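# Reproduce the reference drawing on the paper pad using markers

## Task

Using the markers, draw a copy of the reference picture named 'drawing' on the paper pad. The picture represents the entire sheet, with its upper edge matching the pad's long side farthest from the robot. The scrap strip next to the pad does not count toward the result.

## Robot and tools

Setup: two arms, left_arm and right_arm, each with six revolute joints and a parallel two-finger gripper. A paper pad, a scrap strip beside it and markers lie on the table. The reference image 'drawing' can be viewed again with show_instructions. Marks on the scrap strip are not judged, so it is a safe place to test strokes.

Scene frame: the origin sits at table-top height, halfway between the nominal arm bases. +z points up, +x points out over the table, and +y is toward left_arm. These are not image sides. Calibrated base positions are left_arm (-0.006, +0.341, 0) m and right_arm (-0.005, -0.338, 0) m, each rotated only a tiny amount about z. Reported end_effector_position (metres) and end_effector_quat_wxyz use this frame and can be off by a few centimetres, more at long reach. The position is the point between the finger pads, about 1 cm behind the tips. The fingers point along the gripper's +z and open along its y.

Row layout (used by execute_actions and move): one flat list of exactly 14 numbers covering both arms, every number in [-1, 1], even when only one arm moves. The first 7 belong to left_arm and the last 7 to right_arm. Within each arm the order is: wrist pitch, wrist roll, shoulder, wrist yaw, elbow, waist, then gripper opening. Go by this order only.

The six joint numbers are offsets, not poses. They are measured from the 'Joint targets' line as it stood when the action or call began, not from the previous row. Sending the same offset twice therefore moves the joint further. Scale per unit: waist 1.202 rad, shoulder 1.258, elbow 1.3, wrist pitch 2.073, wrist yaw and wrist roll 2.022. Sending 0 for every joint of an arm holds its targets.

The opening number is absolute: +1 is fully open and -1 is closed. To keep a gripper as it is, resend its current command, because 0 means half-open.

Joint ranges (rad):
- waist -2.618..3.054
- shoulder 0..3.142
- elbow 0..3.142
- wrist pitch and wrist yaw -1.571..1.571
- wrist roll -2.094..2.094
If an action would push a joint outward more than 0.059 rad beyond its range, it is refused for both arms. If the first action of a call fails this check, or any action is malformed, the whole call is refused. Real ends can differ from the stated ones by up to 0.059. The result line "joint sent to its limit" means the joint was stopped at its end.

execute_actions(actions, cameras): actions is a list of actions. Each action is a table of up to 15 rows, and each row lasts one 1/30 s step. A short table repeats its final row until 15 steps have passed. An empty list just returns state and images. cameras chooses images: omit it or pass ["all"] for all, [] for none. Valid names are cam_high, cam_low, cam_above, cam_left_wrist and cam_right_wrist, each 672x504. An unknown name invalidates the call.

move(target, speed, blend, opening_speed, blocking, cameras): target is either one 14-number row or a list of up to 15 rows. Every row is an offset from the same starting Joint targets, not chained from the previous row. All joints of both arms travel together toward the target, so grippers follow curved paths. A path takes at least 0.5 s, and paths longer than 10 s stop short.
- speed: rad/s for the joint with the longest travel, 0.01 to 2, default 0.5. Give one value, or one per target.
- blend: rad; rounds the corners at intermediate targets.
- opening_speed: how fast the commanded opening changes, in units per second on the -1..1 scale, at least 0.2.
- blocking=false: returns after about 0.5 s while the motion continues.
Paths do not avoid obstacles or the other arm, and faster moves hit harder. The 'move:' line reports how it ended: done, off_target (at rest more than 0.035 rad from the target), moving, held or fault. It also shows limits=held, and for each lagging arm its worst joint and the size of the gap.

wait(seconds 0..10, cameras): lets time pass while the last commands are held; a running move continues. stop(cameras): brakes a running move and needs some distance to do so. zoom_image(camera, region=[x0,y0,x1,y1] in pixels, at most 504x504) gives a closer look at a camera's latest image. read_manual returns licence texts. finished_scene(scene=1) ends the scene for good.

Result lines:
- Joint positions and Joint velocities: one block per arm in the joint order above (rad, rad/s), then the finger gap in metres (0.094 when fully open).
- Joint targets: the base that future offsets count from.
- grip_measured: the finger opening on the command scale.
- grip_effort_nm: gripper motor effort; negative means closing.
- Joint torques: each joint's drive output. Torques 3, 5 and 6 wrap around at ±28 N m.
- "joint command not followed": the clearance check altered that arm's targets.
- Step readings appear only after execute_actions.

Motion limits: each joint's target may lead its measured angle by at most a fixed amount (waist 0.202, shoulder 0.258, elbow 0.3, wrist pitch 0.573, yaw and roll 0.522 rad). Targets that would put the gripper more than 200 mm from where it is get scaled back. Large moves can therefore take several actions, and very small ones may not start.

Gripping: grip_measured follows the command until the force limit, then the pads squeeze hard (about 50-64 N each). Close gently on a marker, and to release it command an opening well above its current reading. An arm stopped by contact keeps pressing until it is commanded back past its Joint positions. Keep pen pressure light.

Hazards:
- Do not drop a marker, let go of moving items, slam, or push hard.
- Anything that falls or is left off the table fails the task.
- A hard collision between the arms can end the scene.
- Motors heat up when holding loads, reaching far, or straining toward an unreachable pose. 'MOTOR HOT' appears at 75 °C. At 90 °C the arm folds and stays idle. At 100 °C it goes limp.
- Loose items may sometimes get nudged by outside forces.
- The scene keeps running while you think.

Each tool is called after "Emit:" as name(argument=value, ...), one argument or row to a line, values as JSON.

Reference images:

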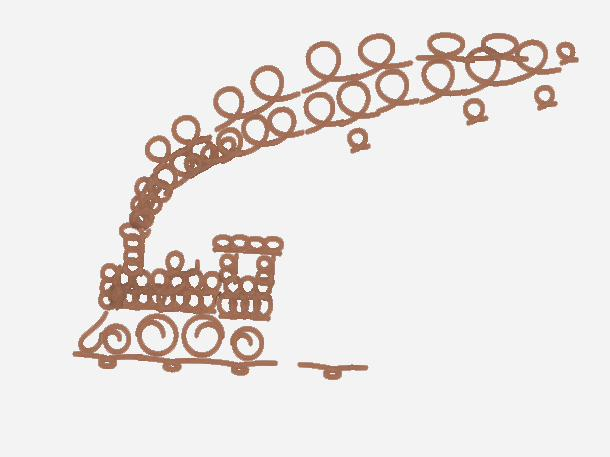

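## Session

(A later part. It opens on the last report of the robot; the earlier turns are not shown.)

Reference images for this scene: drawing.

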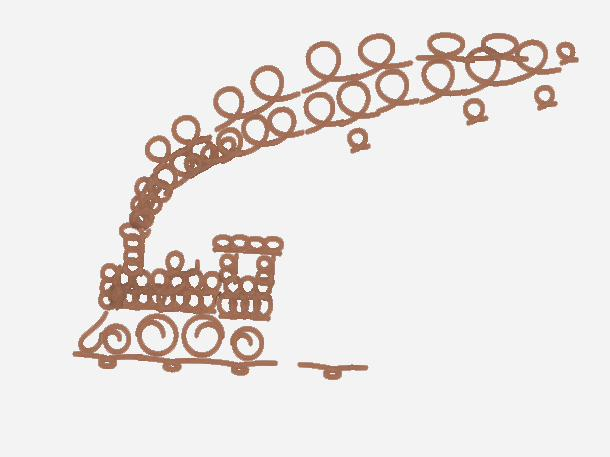

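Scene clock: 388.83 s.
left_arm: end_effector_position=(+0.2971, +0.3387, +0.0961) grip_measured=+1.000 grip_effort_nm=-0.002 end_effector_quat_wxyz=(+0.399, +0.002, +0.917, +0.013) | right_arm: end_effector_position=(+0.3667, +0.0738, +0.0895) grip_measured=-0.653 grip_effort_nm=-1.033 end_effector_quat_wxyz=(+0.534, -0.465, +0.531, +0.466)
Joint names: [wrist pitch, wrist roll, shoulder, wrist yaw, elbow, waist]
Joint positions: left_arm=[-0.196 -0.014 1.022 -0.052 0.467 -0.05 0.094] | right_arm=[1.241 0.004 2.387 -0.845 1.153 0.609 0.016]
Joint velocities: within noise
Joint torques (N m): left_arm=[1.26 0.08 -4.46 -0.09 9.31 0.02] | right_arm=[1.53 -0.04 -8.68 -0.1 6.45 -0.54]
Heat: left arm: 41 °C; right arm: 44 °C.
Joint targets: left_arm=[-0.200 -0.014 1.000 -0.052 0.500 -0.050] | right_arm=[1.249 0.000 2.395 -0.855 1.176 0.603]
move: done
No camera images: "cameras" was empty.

Emit:
move(
  target=[
    [0,0,0,0,0,0,1,0,0,0,-0.0051,0,-0.0089,-0.85],
    [0,0,0,0,0,0,1,0,0,0,-0.0143,0,-0.0191,-0.85],
    [0,0,0,0,0,0,1,0,0,0,-0.0194,0,-0.0259,-0.85],
    [0,0,0,0,0,0,1,0,0,0,-0.011,0,-0.0259,-0.85],
    [0,0,0,0,0,0,1,0,0,0,-0.0047,0,-0.0284,-0.85],
    [0,0,0,0,0,0,1,0,0,0,-0.0047,0,-0.0141,-0.85],
    [0,0,0,0,0,0,1,0,0,0,0.0081,0,-0.0058,-0.85],
    [0,0,0,0,0,0,1,0,0,0,0.022,0,0.0018,-0.85],
    [0,0,0,0,0,0,1,0,0,0,0.025,0,0.0088,-0.85],
    [0,0,0,0,0,0,1,0,0,0,0.0166,0,0.0088,-0.85],
    [0,0,0,0,0,0,1,0,0,0,0.0103,0,0.0112,-0.85],
    [0,0,0,0,0,0,1,0,0,0,0.0103,0,-0.0031,-0.85],
    [0,0,0,0,0,0,1,0,0,0,-0.0025,0,-0.0114,-0.85],
    [0,0,0,0,0,0,1,0,0,0,-0.0164,0,-0.0189,-0.85],
  ],
  speed=[0.06,0.06,0.06,0.2,0.06,0.2,0.06,0.06,0.06,0.2,0.06,0.2,0.06,0.06],
  blend=[0.002,0.002,0.002,0.002,0.002,0.002,0.002,0.002,0.002,0.002,0.002,0.002,0.002,0],
  cameras=[],
)

Scene clock: 393.53 s.
left_arm: end_effector_position=(+0.2971, +0.3387, +0.0961) grip_measured=+1.000 grip_effort_nm=-0.002 end_effector_quat_wxyz=(+0.399, +0.002, +0.917, +0.013) | right_arm: end_effector_position=(+0.3701, +0.0660, +0.0894) grip_measured=-0.653 grip_effort_nm=-1.033 end_effector_quat_wxyz=(+0.531, -0.468, +0.528, +0.469)
Joint names: [wrist pitch, wrist roll, shoulder, wrist yaw, elbow, waist]
Joint positions: left_arm=[-0.196 -0.014 1.022 -0.052 0.467 -0.05 0.094] | right_arm=[1.241 0.004 2.387 -0.878 1.153 0.586 0.016]
Joint velocities: within noise
Joint torques (N m): left_arm=[1.28 0.08 -4.53 -0.03 9.11 -0.06] | right_arm=[1.51 -0.04 -8.65 -0.09 6.42 -0.58]
Heat: left arm: 41 °C; right arm: 44 °C.
Joint targets: left_arm=[-0.200 -0.014 1.000 -0.052 0.500 -0.050] | right_arm=[1.249 0.000 2.395 -0.889 1.176 0.580]
move: done
No camera images: "cameras" was empty.

Emit:
move(
  target=[
    [0,0,0,0,0,0,1,0,0,0,-0.0113,0,-0.0142,-0.85],
    [0,0,0,0,0,0,1,0,0,0,-0.0213,0,-0.0256,-0.85],
    [0,0,0,0,0,0,1,0,0,0,-0.027,0,-0.0312,-0.85],
    [0,0,0,0,0,0,1,0,0,0,-0.0186,0,-0.0312,-0.85],
    [0,0,0,0,0,0,1,0,0,0,-0.013,0,-0.0332,-0.85],
    [0,0,0,0,0,0,1,0,0,0,-0.013,0,-0.0189,-0.85],
    [0,0,0,0,0,0,1,0,0,0,-0.0027,0,-0.0113,-0.85],
    [0,0,0,0,0,0,1,0,0,0,0.0086,0,-0.0052,-0.85],
    [0,0,0,0,0,0,1,0,0,0,0.0103,0,0.0005,-0.85],
    [0,0,0,0,0,0,1,0,0,0,0.0019,0,0.0005,-0.85],
    [0,0,0,0,0,0,1,0,0,0,-0.0037,0,0.0025,-0.85],
    [0,0,0,0,0,0,1,0,0,0,-0.0037,0,-0.0118,-0.85],
    [0,0,0,0,0,0,1,0,0,0,-0.014,0,-0.0195,-0.85],
    [0,0,0,0,0,0,1,0,0,0,-0.0253,0,-0.0256,-0.85],
    [0,0,0,0,0,0,1,0,0,0,-0.0453,0,-0.0462,-0.85],
  ],
  speed=[0.06,0.06,0.06,0.2,0.06,0.2,0.06,0.06,0.06,0.2,0.06,0.2,0.06,0.06,0.06],
  blend=[0.002,0.002,0.002,0.002,0.002,0.002,0.002,0.002,0.002,0.002,0.002,0.002,0.002,0.002,0],
  cameras=[],
)

Emit:
move(
  target=[
    [0,0,0,0,0,0,1, 0,0,-0.07,0,0,0,-0.85],
    [0,0,0,0,0,0,1, 0,0,-0.07,-0.1,0,0.35,-0.85],
  ],
  speed=[0.4,0.7],
  cameras=["cam_above"],
)

Emit:
zoom_image(
  camera="cam_above",
  region=[240, 215, 340, 290],
)

Scene clock: 398.70 s.
left_arm: end_effector_position=(+0.2971, +0.3387, +0.0961) grip_measured=+1.000 grip_effort_nm=0.002 end_effector_quat_wxyz=(+0.399, +0.002, +0.917, +0.013) | right_arm: end_effector_position=(+0.3755, +0.0468, +0.0893) grip_measured=-0.653 grip_effort_nm=-1.033 end_effector_quat_wxyz=(+0.522, -0.478, +0.519, +0.479)
Joint names: [wrist pitch, wrist roll, shoulder, wrist yaw, elbow, waist]
Joint positions: left_arm=[-0.196 -0.014 1.022 -0.052 0.467 -0.05 0.094] | right_arm=[1.241 0.004 2.387 -0.971 1.153 0.531 0.016]
Joint velocities: within noise
Joint torques (N m): left_arm=[1.27 0.01 -4.53 -0.02 9.28 -0.05] | right_arm=[1.47 -0.04 -8.64 -0.1 6.38 -0.54]
Heat: left arm: 41 °C; right arm: 44 °C.
Joint targets: left_arm=[-0.200 -0.014 1.000 -0.052 0.500 -0.050] | right_arm=[1.249 0.000 2.395 -0.980 1.176 0.525]
move: done
No camera images: "cameras" was empty.

Scene clock: 400.33 s.
left_arm: end_effector_position=(+0.2971, +0.3387, +0.0961) grip_measured=+1.000 grip_effort_nm=-0.002 end_effector_quat_wxyz=(+0.399, +0.002, +0.917, +0.013) | right_arm: end_effector_position=(+0.1536, +0.1537, +0.1110) grip_measured=-0.653 grip_effort_nm=-1.038 end_effector_quat_wxyz=(-0.366, +0.616, -0.332, -0.613)
Joint names: [wrist pitch, wrist roll, shoulder, wrist yaw, elbow, waist]
Joint positions: left_arm=[-0.196 -0.014 1.022 -0.052 0.467 -0.05 0.094] | right_arm=[1.24 0.004 2.34 -1.175 1.153 0.95 0.016]
Joint velocities: within noise
Joint torques (N m): left_arm=[1.26 0.02 -4.49 -0.1 9.26 -0.08] | right_arm=[1.37 -0.04 -11.52 -0.05 6.46 -0.47]
Heat: left arm: 41 °C; right arm: 44 °C.
Joint targets: left_arm=[-0.200 -0.014 1.000 -0.052 0.500 -0.050] | right_arm=[1.248 0.000 2.307 -1.182 1.176 0.945]
move: done
Images, in order (width x height): cam_above 672x504.

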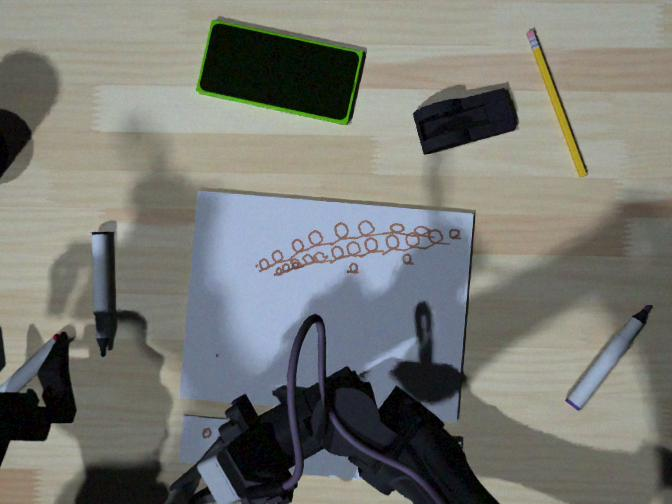

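Scaled by 5.040 from the camera's 672x504 image, which has a finer 960x720 frame.

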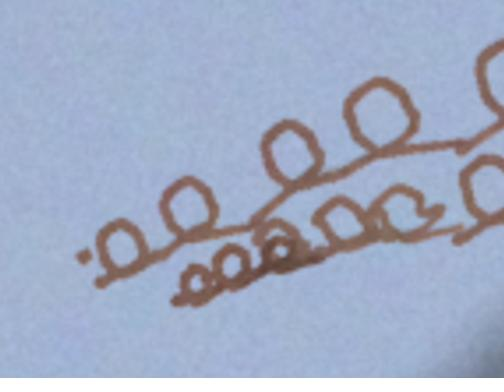

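Emit:
move(
  target=[
    [0,0,0,0,0,0,1, 0,0,0,0.2225,0,-0.2149,-0.85],
    [0,0,0,0,0,0,1, 0,0,0,0.2127,0,-0.2273,-0.85],
    [0,0,0,0,0,0,1, 0,0,0.0696,0.2127,0,-0.2273,-0.85],
  ],
  speed=[0.5,0.02,0.1],
  cameras=[],
)

Emit:
move(
  target=[
    [0,0,0,0,0,0,1,0,0,0,-0.0117,0,-0.0159,-0.85],
    [0,0,0,0,0,0,1,0,0,0,-0.0245,0,-0.0285,-0.85],
    [0,0,0,0,0,0,1,0,0,0,-0.0161,0,-0.0285,-0.85],
    [0,0,0,0,0,0,1,0,0,0,-0.0084,0,-0.0317,-0.85],
    [0,0,0,0,0,0,1,0,0,0,-0.0084,0,-0.0174,-0.85],
    [0,0,0,0,0,0,1,0,0,0,0.01,0,-0.0071,-0.85],
    [0,0,0,0,0,0,1,0,0,0,0.0308,0,0.0039,-0.85],
    [0,0,0,0,0,0,1,0,0,0,0.0378,0,0.014,-0.85],
    [0,0,0,0,0,0,1,0,0,0,0.0294,0,0.014,-0.85],
    [0,0,0,0,0,0,1,0,0,0,0.0218,0,0.0171,-0.85],
    [0,0,0,0,0,0,1,0,0,0,0.0218,0,0.0028,-0.85],
    [0,0,0,0,0,0,1,0,0,0,0.0033,0,-0.0074,-0.85],
    [0,0,0,0,0,0,1,0,0,0,-0.0175,0,-0.0185,-0.85],
    [0,0,0,0,0,0,1,0,0,0,-0.0296,0,-0.0322,-0.85],
  ],
  speed=[0.06,0.06,0.2,0.06,0.2,0.06,0.06,0.06,0.2,0.06,0.2,0.06,0.06,0.06],
  blend=[0.002,0.002,0.002,0.002,0.002,0.002,0.002,0.002,0.002,0.002,0.002,0.002,0.002,0],
  cameras=[],
)

Scene clock: 404.97 s.
left_arm: end_effector_position=(+0.2971, +0.3387, +0.0961) grip_measured=+1.000 grip_effort_nm=-0.002 end_effector_quat_wxyz=(+0.399, +0.002, +0.917, +0.013) | right_arm: end_effector_position=(+0.3543, +0.0965, +0.0898) grip_measured=-0.653 grip_effort_nm=-1.038 end_effector_quat_wxyz=(+0.540, -0.457, +0.537, +0.459)
Joint names: [wrist pitch, wrist roll, shoulder, wrist yaw, elbow, waist]
Joint positions: left_arm=[-0.196 -0.014 1.022 -0.052 0.467 -0.05 0.094] | right_arm=[1.241 0.004 2.386 -0.749 1.153 0.678 0.016]
Joint velocities: within noise
Joint torques (N m): left_arm=[1.26 0.06 -4.4 -0.05 9.39 -0.1] | right_arm=[1.56 -0.04 -8.73 -0.04 6.53 -0.54]
Heat: left arm: 42 °C; right arm: 44 °C.
Joint targets: left_arm=[-0.200 -0.014 1.000 -0.052 0.500 -0.050] | right_arm=[1.248 0.000 2.395 -0.753 1.176 0.672]
move: done
No camera images: "cameras" was empty.

Scene clock: 410.43 s.
left_arm: end_effector_position=(+0.2971, +0.3387, +0.0961) grip_measured=+1.000 grip_effort_nm=0.002 end_effector_quat_wxyz=(+0.399, +0.002, +0.917, +0.013) | right_arm: end_effector_position=(+0.3611, +0.0841, +0.0897) grip_measured=-0.653 grip_effort_nm=-1.033 end_effector_quat_wxyz=(+0.536, -0.462, +0.533, +0.464)
Joint names: [wrist pitch, wrist roll, shoulder, wrist yaw, elbow, waist]
Joint positions: left_arm=[-0.196 -0.014 1.022 -0.052 0.467 -0.05 0.094] | right_arm=[1.241 0.004 2.386 -0.805 1.153 0.639 0.016]
Joint velocities: within noise
Joint torques (N m): left_arm=[1.26 0.02 -4.4 -0.05 9.36 -0.01] | right_arm=[1.54 -0.04 -8.7 -0.07 6.46 -0.53]
Heat: left arm: 42 °C; right arm: 44 °C.
Joint targets: left_arm=[-0.200 -0.014 1.000 -0.052 0.500 -0.050] | right_arm=[1.248 0.000 2.395 -0.812 1.176 0.633]
move: done
No camera images: "cameras" was empty.

Emit:
move(
  target=[
    [0,0,0,0,0,0,1,0,0,0,-0.0023,0,-0.0088,-0.85],
    [0,0,0,0,0,0,1,0,0,0,-0.0145,0,-0.0202,-0.85],
    [0,0,0,0,0,0,1,0,0,0,-0.0061,0,-0.0202,-0.85],
    [0,0,0,0,0,0,1,0,0,0,0.0015,0,-0.0234,-0.85],
    [0,0,0,0,0,0,1,0,0,0,0.0015,0,-0.0091,-0.85],
    [0,0,0,0,0,0,1,0,0,0,0.02,0,0.0012,-0.85],
    [0,0,0,0,0,0,1,0,0,0,0.0408,0,0.0122,-0.85],
    [0,0,0,0,0,0,1,0,0,0,0.0478,0,0.0223,-0.85],
    [0,0,0,0,0,0,1,0,0,0,0.0394,0,0.0223,-0.85],
    [0,0,0,0,0,0,1,0,0,0,0.0317,0,0.0255,-0.85],
    [0,0,0,0,0,0,1,0,0,0,0.0317,0,0.0112,-0.85],
    [0,0,0,0,0,0,1,0,0,0,0.0133,0,0.0009,-0.85],
    [0,0,0,0,0,0,1,0,0,0,-0.0075,0,-0.0101,-0.85],
    [0,0,0,0,0,0,1,0,0,0,-0.0306,0,-0.0384,-0.85],
    [0,0,0,0,0,0,1,0,0,-0.07,-0.0306,0,-0.0384,-0.85],
  ],
  speed=[0.06,0.06,0.2,0.06,0.2,0.06,0.06,0.06,0.2,0.06,0.2,0.06,0.06,0.06,0.4],
  blend=[0.002,0.002,0.002,0.002,0.002,0.002,0.002,0.002,0.002,0.002,0.002,0.002,0.002,0,0],
  cameras=[],
)

Emit:
move(
  target=[0,0,0,0,0,0,1, 0,0,0,-0.12,0,0.33,-0.85],
  speed=0.7,
  cameras=["cam_above"],
)

Emit:
zoom_image(
  camera="cam_above",
  region=[230, 215, 330, 290],
)

Scene clock: 417.70 s.
left_arm: end_effector_position=(+0.2971, +0.3387, +0.0961) grip_measured=+1.000 grip_effort_nm=-0.002 end_effector_quat_wxyz=(+0.399, +0.002, +0.917, +0.013) | right_arm: end_effector_position=(+0.3699, +0.0689, +0.1136) grip_measured=-0.653 grip_effort_nm=-1.033 end_effector_quat_wxyz=(+0.548, -0.469, +0.513, +0.466)
Joint names: [wrist pitch, wrist roll, shoulder, wrist yaw, elbow, waist]
Joint positions: left_arm=[-0.196 -0.014 1.022 -0.052 0.467 -0.05 0.094] | right_arm=[1.239 0.004 2.339 -0.867 1.153 0.593 0.016]
Joint velocities: within noise
Joint torques (N m): left_arm=[1.29 0.06 -4.6 -0.07 9.24 -0.17] | right_arm=[1.53 -0.05 -11.73 -0.05 6.64 -0.54]
Heat: left arm: 42 °C; right arm: 44 °C.
Joint targets: left_arm=[-0.200 -0.014 1.000 -0.052 0.500 -0.050] | right_arm=[1.249 0.000 2.307 -0.874 1.176 0.587]
move: done
No camera images: "cameras" was empty.

Scene clock: 419.00 s.
left_arm: end_effector_position=(+0.2971, +0.3387, +0.0961) grip_measured=+1.000 grip_effort_nm=-0.002 end_effector_quat_wxyz=(+0.399, +0.002, +0.917, +0.013) | right_arm: end_effector_position=(+0.1446, +0.1655, +0.1117) grip_measured=-0.653 grip_effort_nm=-1.033 end_effector_quat_wxyz=(-0.375, +0.610, -0.340, -0.609)
Joint names: [wrist pitch, wrist roll, shoulder, wrist yaw, elbow, waist]
Joint positions: left_arm=[-0.196 -0.014 1.022 -0.052 0.467 -0.05 0.094] | right_arm=[1.239 0.004 2.339 -1.109 1.153 0.988 0.016]
Joint velocities: within noise
Joint torques (N m): left_arm=[1.29 0.03 -4.42 -0.05 9.24 -0.24] | right_arm=[1.41 -0.04 -11.59 -0.04 6.52 -0.43]
Heat: left arm: 42 °C; right arm: 45 °C.
Joint targets: left_arm=[-0.200 -0.014 1.000 -0.052 0.500 -0.050] | right_arm=[1.249 0.000 2.307 -1.117 1.176 0.984]
move: done
Images, in order (width x height): cam_above 672x504.

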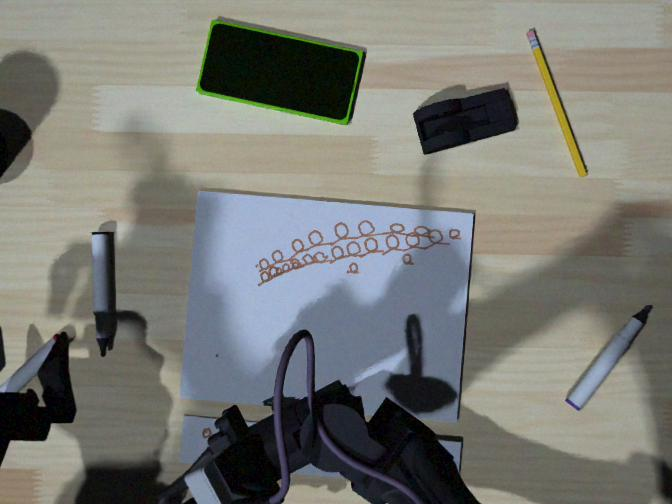

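Scaled by 5.040 from the camera's 672x504 image, which has a finer 960x720 frame.

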